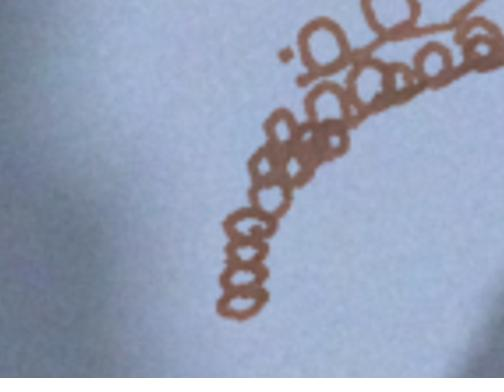

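Emit:
move(
  target=[
    [0,0,0,0,0,0,1, 0,0,0,0.1615,0,-0.2161,-0.85],
    [0,0,0,0,0,0,1, 0,0,0,0.1768,0,-0.1912,-0.85],
    [0,0,0,0,0,0,1, 0,0,0.07,0.1768,0,-0.1912,-0.85],
  ],
  speed=[0.5,0.03,0.1],
  cameras=[],
)

Emit:
move(
  target=[
    [0,0,0,0,0,0,1,0,0,0,0.0078,0,0.0098,-0.85],
    [0,0,0,0,0,0,1,0,0,0,-0.0006,0,-0.0045,-0.85],
    [0,0,0,0,0,0,1,0,0,0,-0.0118,0,-0.0084,-0.85],
    [0,0,0,0,0,0,1,0,0,0,-0.0292,0,-0.0161,-0.85],
    [0,0,0,0,0,0,1,0,0,0,-0.01,0,0.0108,-0.85],
    [0,0,0,0,0,0,1,0,0,0,-0.0184,0,-0.0035,-0.85],
    [0,0,0,0,0,0,1,0,0,0,-0.029,0,-0.0074,-0.85],
    [0,0,0,0,0,0,1,0,0,0,-0.0452,0,-0.0146,-0.85],
    [0,0,0,0,0,0,1,0,0,0,-0.018,0,0.0174,-0.85],
    [0,0,0,0,0,0,1,0,0,0,-0.0264,0,0.0031,-0.85],
    [0,0,0,0,0,0,1,0,0,0,-0.0383,0,-0.0007,-0.85],
    [0,0,0,0,0,0,1,0,0,0,-0.057,0,-0.0091,-0.85],
    [0,0,0,0,0,0,1,0,0,0,-0.0623,0,-0.0184,-0.85],
    [0,0,0,0,0,0,1,0,0,0,-0.0539,0,-0.0041,-0.85],
    [0,0,0,0,0,0,1,0,0,0,-0.042,0,-0.0003,-0.85],
  ],
  speed=[0.06,0.2,0.06,0.06,0.06,0.2,0.06,0.06,0.06,0.2,0.06,0.06,0.06,0.2,0.06],
  blend=[0.002,0.002,0.002,0.002,0.002,0.002,0.002,0.002,0.002,0.002,0.002,0.002,0.002,0.002,0],
  cameras=[],
)

Emit:
move(
  target=[
    [0,0,0,0,0,0,1,0,0,0,0.0187,0,0.0084,-0.85],
    [0,0,0,0,0,0,1,0,0,0,-0.0072,0,-0.0224,-0.85],
    [0,0,0,0,0,0,1,0,0,0,0.0012,0,-0.0081,-0.85],
    [0,0,0,0,0,0,1,0,0,0,0.0118,0,-0.0041,-0.85],
    [0,0,0,0,0,0,1,0,0,0,0.028,0,0.0031,-0.85],
    [0,0,0,0,0,0,1,0,0,0,0.0082,0,-0.0245,-0.85],
    [0,0,0,0,0,0,1,0,0,0,0.0166,0,-0.0102,-0.85],
    [0,0,0,0,0,0,1,0,0,0,0.0278,0,-0.0063,-0.85],
    [0,0,0,0,0,0,1,0,0,0,0.0452,0,0.0015,-0.85],
    [0,0,0,0,0,0,1,0,0,-0.07,0.0452,0,0.0015,-0.85],
  ],
  speed=[0.06,0.06,0.2,0.06,0.06,0.06,0.2,0.06,0.06,0.4],
  blend=[0.002,0.002,0.002,0.002,0.002,0.002,0.002,0.002,0,0],
  cameras=[],
)

Emit:
move(
  target=[0,0,0,0,0,0,1, 0,0,0,-0.17,0,0.2,-0.85],
  speed=0.7,
  cameras=["cam_above"],
)

Emit:
zoom_image(
  camera="cam_above",
  region=[200, 265, 300, 340],
)

Scene clock: 497.13 s.
left_arm: end_effector_position=(+0.2971, +0.3387, +0.0961) grip_measured=+1.000 grip_effort_nm=-0.007 end_effector_quat_wxyz=(+0.399, +0.002, +0.917, +0.013) | right_arm: end_effector_position=(+0.3194, +0.1212, +0.0896) grip_measured=-0.653 grip_effort_nm=-1.033 end_effector_quat_wxyz=(+0.519, -0.481, +0.516, +0.483)
Joint names: [wrist pitch, wrist roll, shoulder, wrist yaw, elbow, waist]
Joint positions: left_arm=[-0.196 -0.014 1.022 -0.052 0.467 -0.05 0.094] | right_arm=[1.24 0.004 2.386 -0.767 1.153 0.749 0.016]
Joint velocities: within noise
Joint torques (N m): left_arm=[1.27 0.04 -4.49 -0.06 9.2 -0.1] | right_arm=[1.57 -0.04 -8.72 0.08 6.49 0.5]
Heat: left arm: 42 °C; right arm: 47 °C.
Joint targets: left_arm=[-0.200 -0.014 1.000 -0.052 0.500 -0.050] | right_arm=[1.248 0.000 2.395 -0.760 1.176 0.755]
move: done
No camera images: "cameras" was empty.

Scene clock: 503.30 s.
left_arm: end_effector_position=(+0.2971, +0.3387, +0.0961) grip_measured=+1.000 grip_effort_nm=-0.002 end_effector_quat_wxyz=(+0.399, +0.002, +0.917, +0.013) | right_arm: end_effector_position=(+0.3039, +0.1215, +0.0896) grip_measured=-0.653 grip_effort_nm=-1.033 end_effector_quat_wxyz=(+0.497, -0.503, +0.495, +0.505)
Joint names: [wrist pitch, wrist roll, shoulder, wrist yaw, elbow, waist]
Joint positions: left_arm=[-0.196 -0.014 1.022 -0.052 0.467 -0.05 0.094] | right_arm=[1.24 0.004 2.386 -0.855 1.153 0.749 0.016]
Joint velocities: within noise
Joint torques (N m): left_arm=[1.3 0.05 -4.38 -0.03 9.18 -0.16] | right_arm=[1.53 -0.04 -8.66 0.1 6.43 0.49]
Heat: left arm: 42 °C; right arm: 46 °C.
Joint targets: left_arm=[-0.200 -0.014 1.000 -0.052 0.500 -0.050] | right_arm=[1.248 0.000 2.395 -0.845 1.176 0.755]
move: done
No camera images: "cameras" was empty.

Scene clock: 508.27 s.
left_arm: end_effector_position=(+0.2971, +0.3387, +0.0961) grip_measured=+1.000 grip_effort_nm=-0.007 end_effector_quat_wxyz=(+0.399, +0.002, +0.917, +0.013) | right_arm: end_effector_position=(+0.3203, +0.1222, +0.1136) grip_measured=-0.653 grip_effort_nm=-1.033 end_effector_quat_wxyz=(+0.535, -0.480, +0.501, +0.482)
Joint names: [wrist pitch, wrist roll, shoulder, wrist yaw, elbow, waist]
Joint positions: left_arm=[-0.196 -0.014 1.022 -0.052 0.467 -0.05 0.094] | right_arm=[1.238 0.004 2.34 -0.762 1.153 0.75 0.016]
Joint velocities: within noise
Joint torques (N m): left_arm=[1.28 0.06 -4.53 -0.05 9.31 0.02] | right_arm=[1.58 -0.05 -11.78 0.09 6.65 0.49]
Heat: left arm: 42 °C; right arm: 46 °C.
Joint targets: left_arm=[-0.200 -0.014 1.000 -0.052 0.500 -0.050] | right_arm=[1.248 0.000 2.307 -0.753 1.176 0.757]
move: done
No camera images: "cameras" was empty.

Scene clock: 509.53 s.
left_arm: end_effector_position=(+0.2971, +0.3387, +0.0961) grip_measured=+1.000 grip_effort_nm=-0.007 end_effector_quat_wxyz=(+0.399, +0.002, +0.917, +0.013) | right_arm: end_effector_position=(+0.1407, +0.1693, +0.1114) grip_measured=-0.653 grip_effort_nm=-1.033 end_effector_quat_wxyz=(-0.376, +0.609, -0.343, -0.609)
Joint names: [wrist pitch, wrist roll, shoulder, wrist yaw, elbow, waist]
Joint positions: left_arm=[-0.196 -0.014 1.022 -0.052 0.467 -0.05 0.094] | right_arm=[1.238 0.004 2.34 -1.089 1.153 1.002 0.016]
Joint velocities: within noise
Joint torques (N m): left_arm=[1.26 0.03 -4.41 -0.07 9.25 -0.01] | right_arm=[1.43 -0.04 -11.63 -0.06 6.53 -0.43]
Heat: left arm: 42 °C; right arm: 47 °C.
Joint targets: left_arm=[-0.200 -0.014 1.000 -0.052 0.500 -0.050] | right_arm=[1.249 0.000 2.307 -1.097 1.176 0.997]
move: done
Images, in order (width x height): cam_above 672x504.

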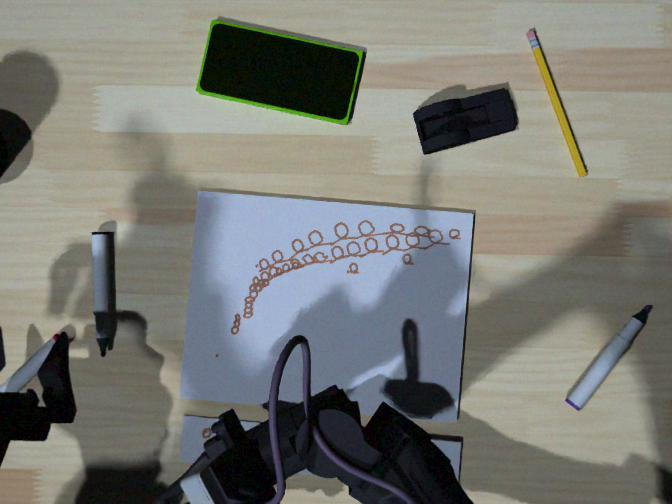

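Scaled by 5.040 from the camera's 672x504 image, which has a finer 960x720 frame.

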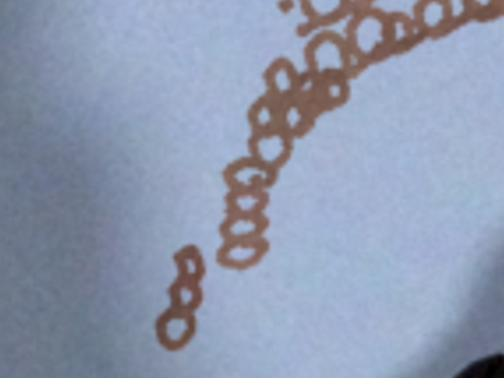

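Emit:
move(
  target=[
    [0,0,0,0,0,0,1, 0,0,0,0.1277,0,-0.1991,-0.85],
    [0,0,0,0,0,0,1, 0,0,0,0.1129,0,-0.2237,-0.85],
    [0,0,0,0,0,0,1, 0,0,0.07,0.1129,0,-0.2237,-0.85],
  ],
  speed=[0.5,0.03,0.1],
  cameras=[],
)

Emit:
move(
  target=[
    [0,0,0,0,0,0,1,0,0,0,-0.0247,0,-0.0222,-0.85],
    [0,0,0,0,0,0,1,0,0,0,-0.0163,0,-0.0079,-0.85],
    [0,0,0,0,0,0,1,0,0,0,-0.0039,0,-0.0042,-0.85],
    [0,0,0,0,0,0,1,0,0,0,0.0173,0,0.0055,-0.85],
    [0,0,0,0,0,0,1,0,0,0,0.0244,0,0.0162,-0.85],
    [0,0,0,0,0,0,1,0,0,0,0.016,0,0.0019,-0.85],
    [0,0,0,0,0,0,1,0,0,0,0.0037,0,-0.0019,-0.85],
    [0,0,0,0,0,0,1,0,0,0,-0.0175,0,-0.0116,-0.85],
    [0,0,0,0,0,0,1,0,0,0,-0.0591,0,-0.0439,-0.85],
    [0,0,0,0,0,0,1,0,0,0,-0.0507,0,-0.0296,-0.85],
    [0,0,0,0,0,0,1,0,0,0,-0.0383,0,-0.0258,-0.85],
    [0,0,0,0,0,0,1,0,0,0,-0.0171,0,-0.0161,-0.85],
    [0,0,0,0,0,0,1,0,0,0,-0.0099,0,-0.0055,-0.85],
    [0,0,0,0,0,0,1,0,0,0,-0.0183,0,-0.0198,-0.85],
    [0,0,0,0,0,0,1,0,0,0,-0.0307,0,-0.0235,-0.85],
  ],
  speed=[0.06,0.2,0.06,0.06,0.06,0.2,0.06,0.06,0.06,0.2,0.06,0.06,0.06,0.2,0.06],
  blend=[0.002,0.002,0.002,0.002,0.002,0.002,0.002,0.002,0.002,0.002,0.002,0.002,0.002,0.002,0],
  cameras=[],
)

Scene clock: 513.77 s.
left_arm: end_effector_position=(+0.2971, +0.3387, +0.0961) grip_measured=+1.000 grip_effort_nm=-0.002 end_effector_quat_wxyz=(+0.399, +0.002, +0.917, +0.013) | right_arm: end_effector_position=(+0.3091, +0.1171, +0.0894) grip_measured=-0.653 grip_effort_nm=-1.038 end_effector_quat_wxyz=(+0.499, -0.501, +0.497, +0.503)
Joint names: [wrist pitch, wrist roll, shoulder, wrist yaw, elbow, waist]
Joint positions: left_arm=[-0.196 -0.014 1.022 -0.052 0.467 -0.05 0.094] | right_arm=[1.24 0.004 2.386 -0.862 1.153 0.734 0.016]
Joint velocities: within noise
Joint torques (N m): left_arm=[1.24 0.03 -4.38 -0.06 9.18 -0.01] | right_arm=[1.53 -0.04 -8.66 -0.07 6.48 -0.54]
Heat: left arm: 42 °C; right arm: 47 °C.
Joint targets: left_arm=[-0.200 -0.014 1.000 -0.052 0.500 -0.050] | right_arm=[1.248 0.000 2.395 -0.869 1.176 0.728]
move: done
No camera images: "cameras" was empty.

Scene clock: 521.13 s.
left_arm: end_effector_position=(+0.2971, +0.3387, +0.0961) grip_measured=+1.000 grip_effort_nm=-0.007 end_effector_quat_wxyz=(+0.399, +0.002, +0.917, +0.013) | right_arm: end_effector_position=(+0.3115, +0.1079, +0.0893) grip_measured=-0.653 grip_effort_nm=-1.033 end_effector_quat_wxyz=(+0.491, -0.509, +0.489, +0.511)
Joint names: [wrist pitch, wrist roll, shoulder, wrist yaw, elbow, waist]
Joint positions: left_arm=[-0.196 -0.014 1.022 -0.052 0.467 -0.05 0.094] | right_arm=[1.24 0.004 2.386 -0.92 1.153 0.706 0.016]
Joint velocities: within noise
Joint torques (N m): left_arm=[1.26 0.04 -4.55 -0.07 9.29 -0.05] | right_arm=[1.5 -0.04 -8.65 -0.1 6.41 -0.54]
Heat: left arm: 42 °C; right arm: 46 °C.
Joint targets: left_arm=[-0.200 -0.014 1.000 -0.052 0.500 -0.050] | right_arm=[1.248 0.000 2.395 -0.931 1.176 0.700]
move: done
No camera images: "cameras" was empty.

Emit:
move(
  target=[
    [0,0,0,0,0,0,1,0,0,0,-0.0217,0,-0.0095,-0.85],
    [0,0,0,0,0,0,1,0,0,0,-0.0561,0,-0.0385,-0.85],
    [0,0,0,0,0,0,1,0,0,0,-0.0477,0,-0.0242,-0.85],
    [0,0,0,0,0,0,1,0,0,0,-0.0364,0,-0.0213,-0.85],
    [0,0,0,0,0,0,1,0,0,0,-0.018,0,-0.0132,-0.85],
    [0,0,0,0,0,0,1,0,0,0,-0.0125,0,-0.0032,-0.85],
    [0,0,0,0,0,0,1,0,0,0,-0.0209,0,-0.0175,-0.85],
    [0,0,0,0,0,0,1,0,0,0,-0.0323,0,-0.0205,-0.85],
    [0,0,0,0,0,0,1,0,0,0,-0.0506,0,-0.0286,-0.85],
    [0,0,0,0,0,0,1,0,0,0,-0.0868,0,-0.0575,-0.85],
    [0,0,0,0,0,0,1,0,0,0,-0.0784,0,-0.0432,-0.85],
    [0,0,0,0,0,0,1,0,0,0,-0.0671,0,-0.0403,-0.85],
    [0,0,0,0,0,0,1,0,0,0,-0.0487,0,-0.0321,-0.85],
    [0,0,0,0,0,0,1,0,0,0,-0.0432,0,-0.0222,-0.85],
    [0,0,0,0,0,0,1,0,0,0,-0.0516,0,-0.0365,-0.85],
  ],
  speed=[0.06,0.06,0.2,0.06,0.06,0.06,0.2,0.06,0.06,0.06,0.2,0.06,0.06,0.06,0.2],
  blend=[0.002,0.002,0.002,0.002,0.002,0.002,0.002,0.002,0.002,0.002,0.002,0.002,0.002,0.002,0],
  cameras=[],
)

Scene clock: 529.60 s.
left_arm: end_effector_position=(+0.2971, +0.3387, +0.0961) grip_measured=+1.000 grip_effort_nm=-0.002 end_effector_quat_wxyz=(+0.399, +0.002, +0.917, +0.013) | right_arm: end_effector_position=(+0.3106, +0.0927, +0.0892) grip_measured=-0.653 grip_effort_nm=-1.033 end_effector_quat_wxyz=(-0.473, +0.526, -0.471, -0.527)
Joint names: [wrist pitch, wrist roll, shoulder, wrist yaw, elbow, waist]
Joint positions: left_arm=[-0.196 -0.014 1.022 -0.052 0.467 -0.05 0.094] | right_arm=[1.24 0.004 2.386 -1.032 1.153 0.663 0.016]
Joint velocities: within noise
Joint torques (N m): left_arm=[1.28 0.03 -4.62 -0.07 9.28 0.13] | right_arm=[1.45 -0.04 -8.59 0 6.35 -0.54]
Heat: left arm: 42 °C; right arm: 46 °C.
Joint targets: left_arm=[-0.200 -0.014 1.000 -0.052 0.500 -0.050] | right_arm=[1.248 0.000 2.395 -1.035 1.176 0.656]
move: done
No camera images: "cameras" was empty.


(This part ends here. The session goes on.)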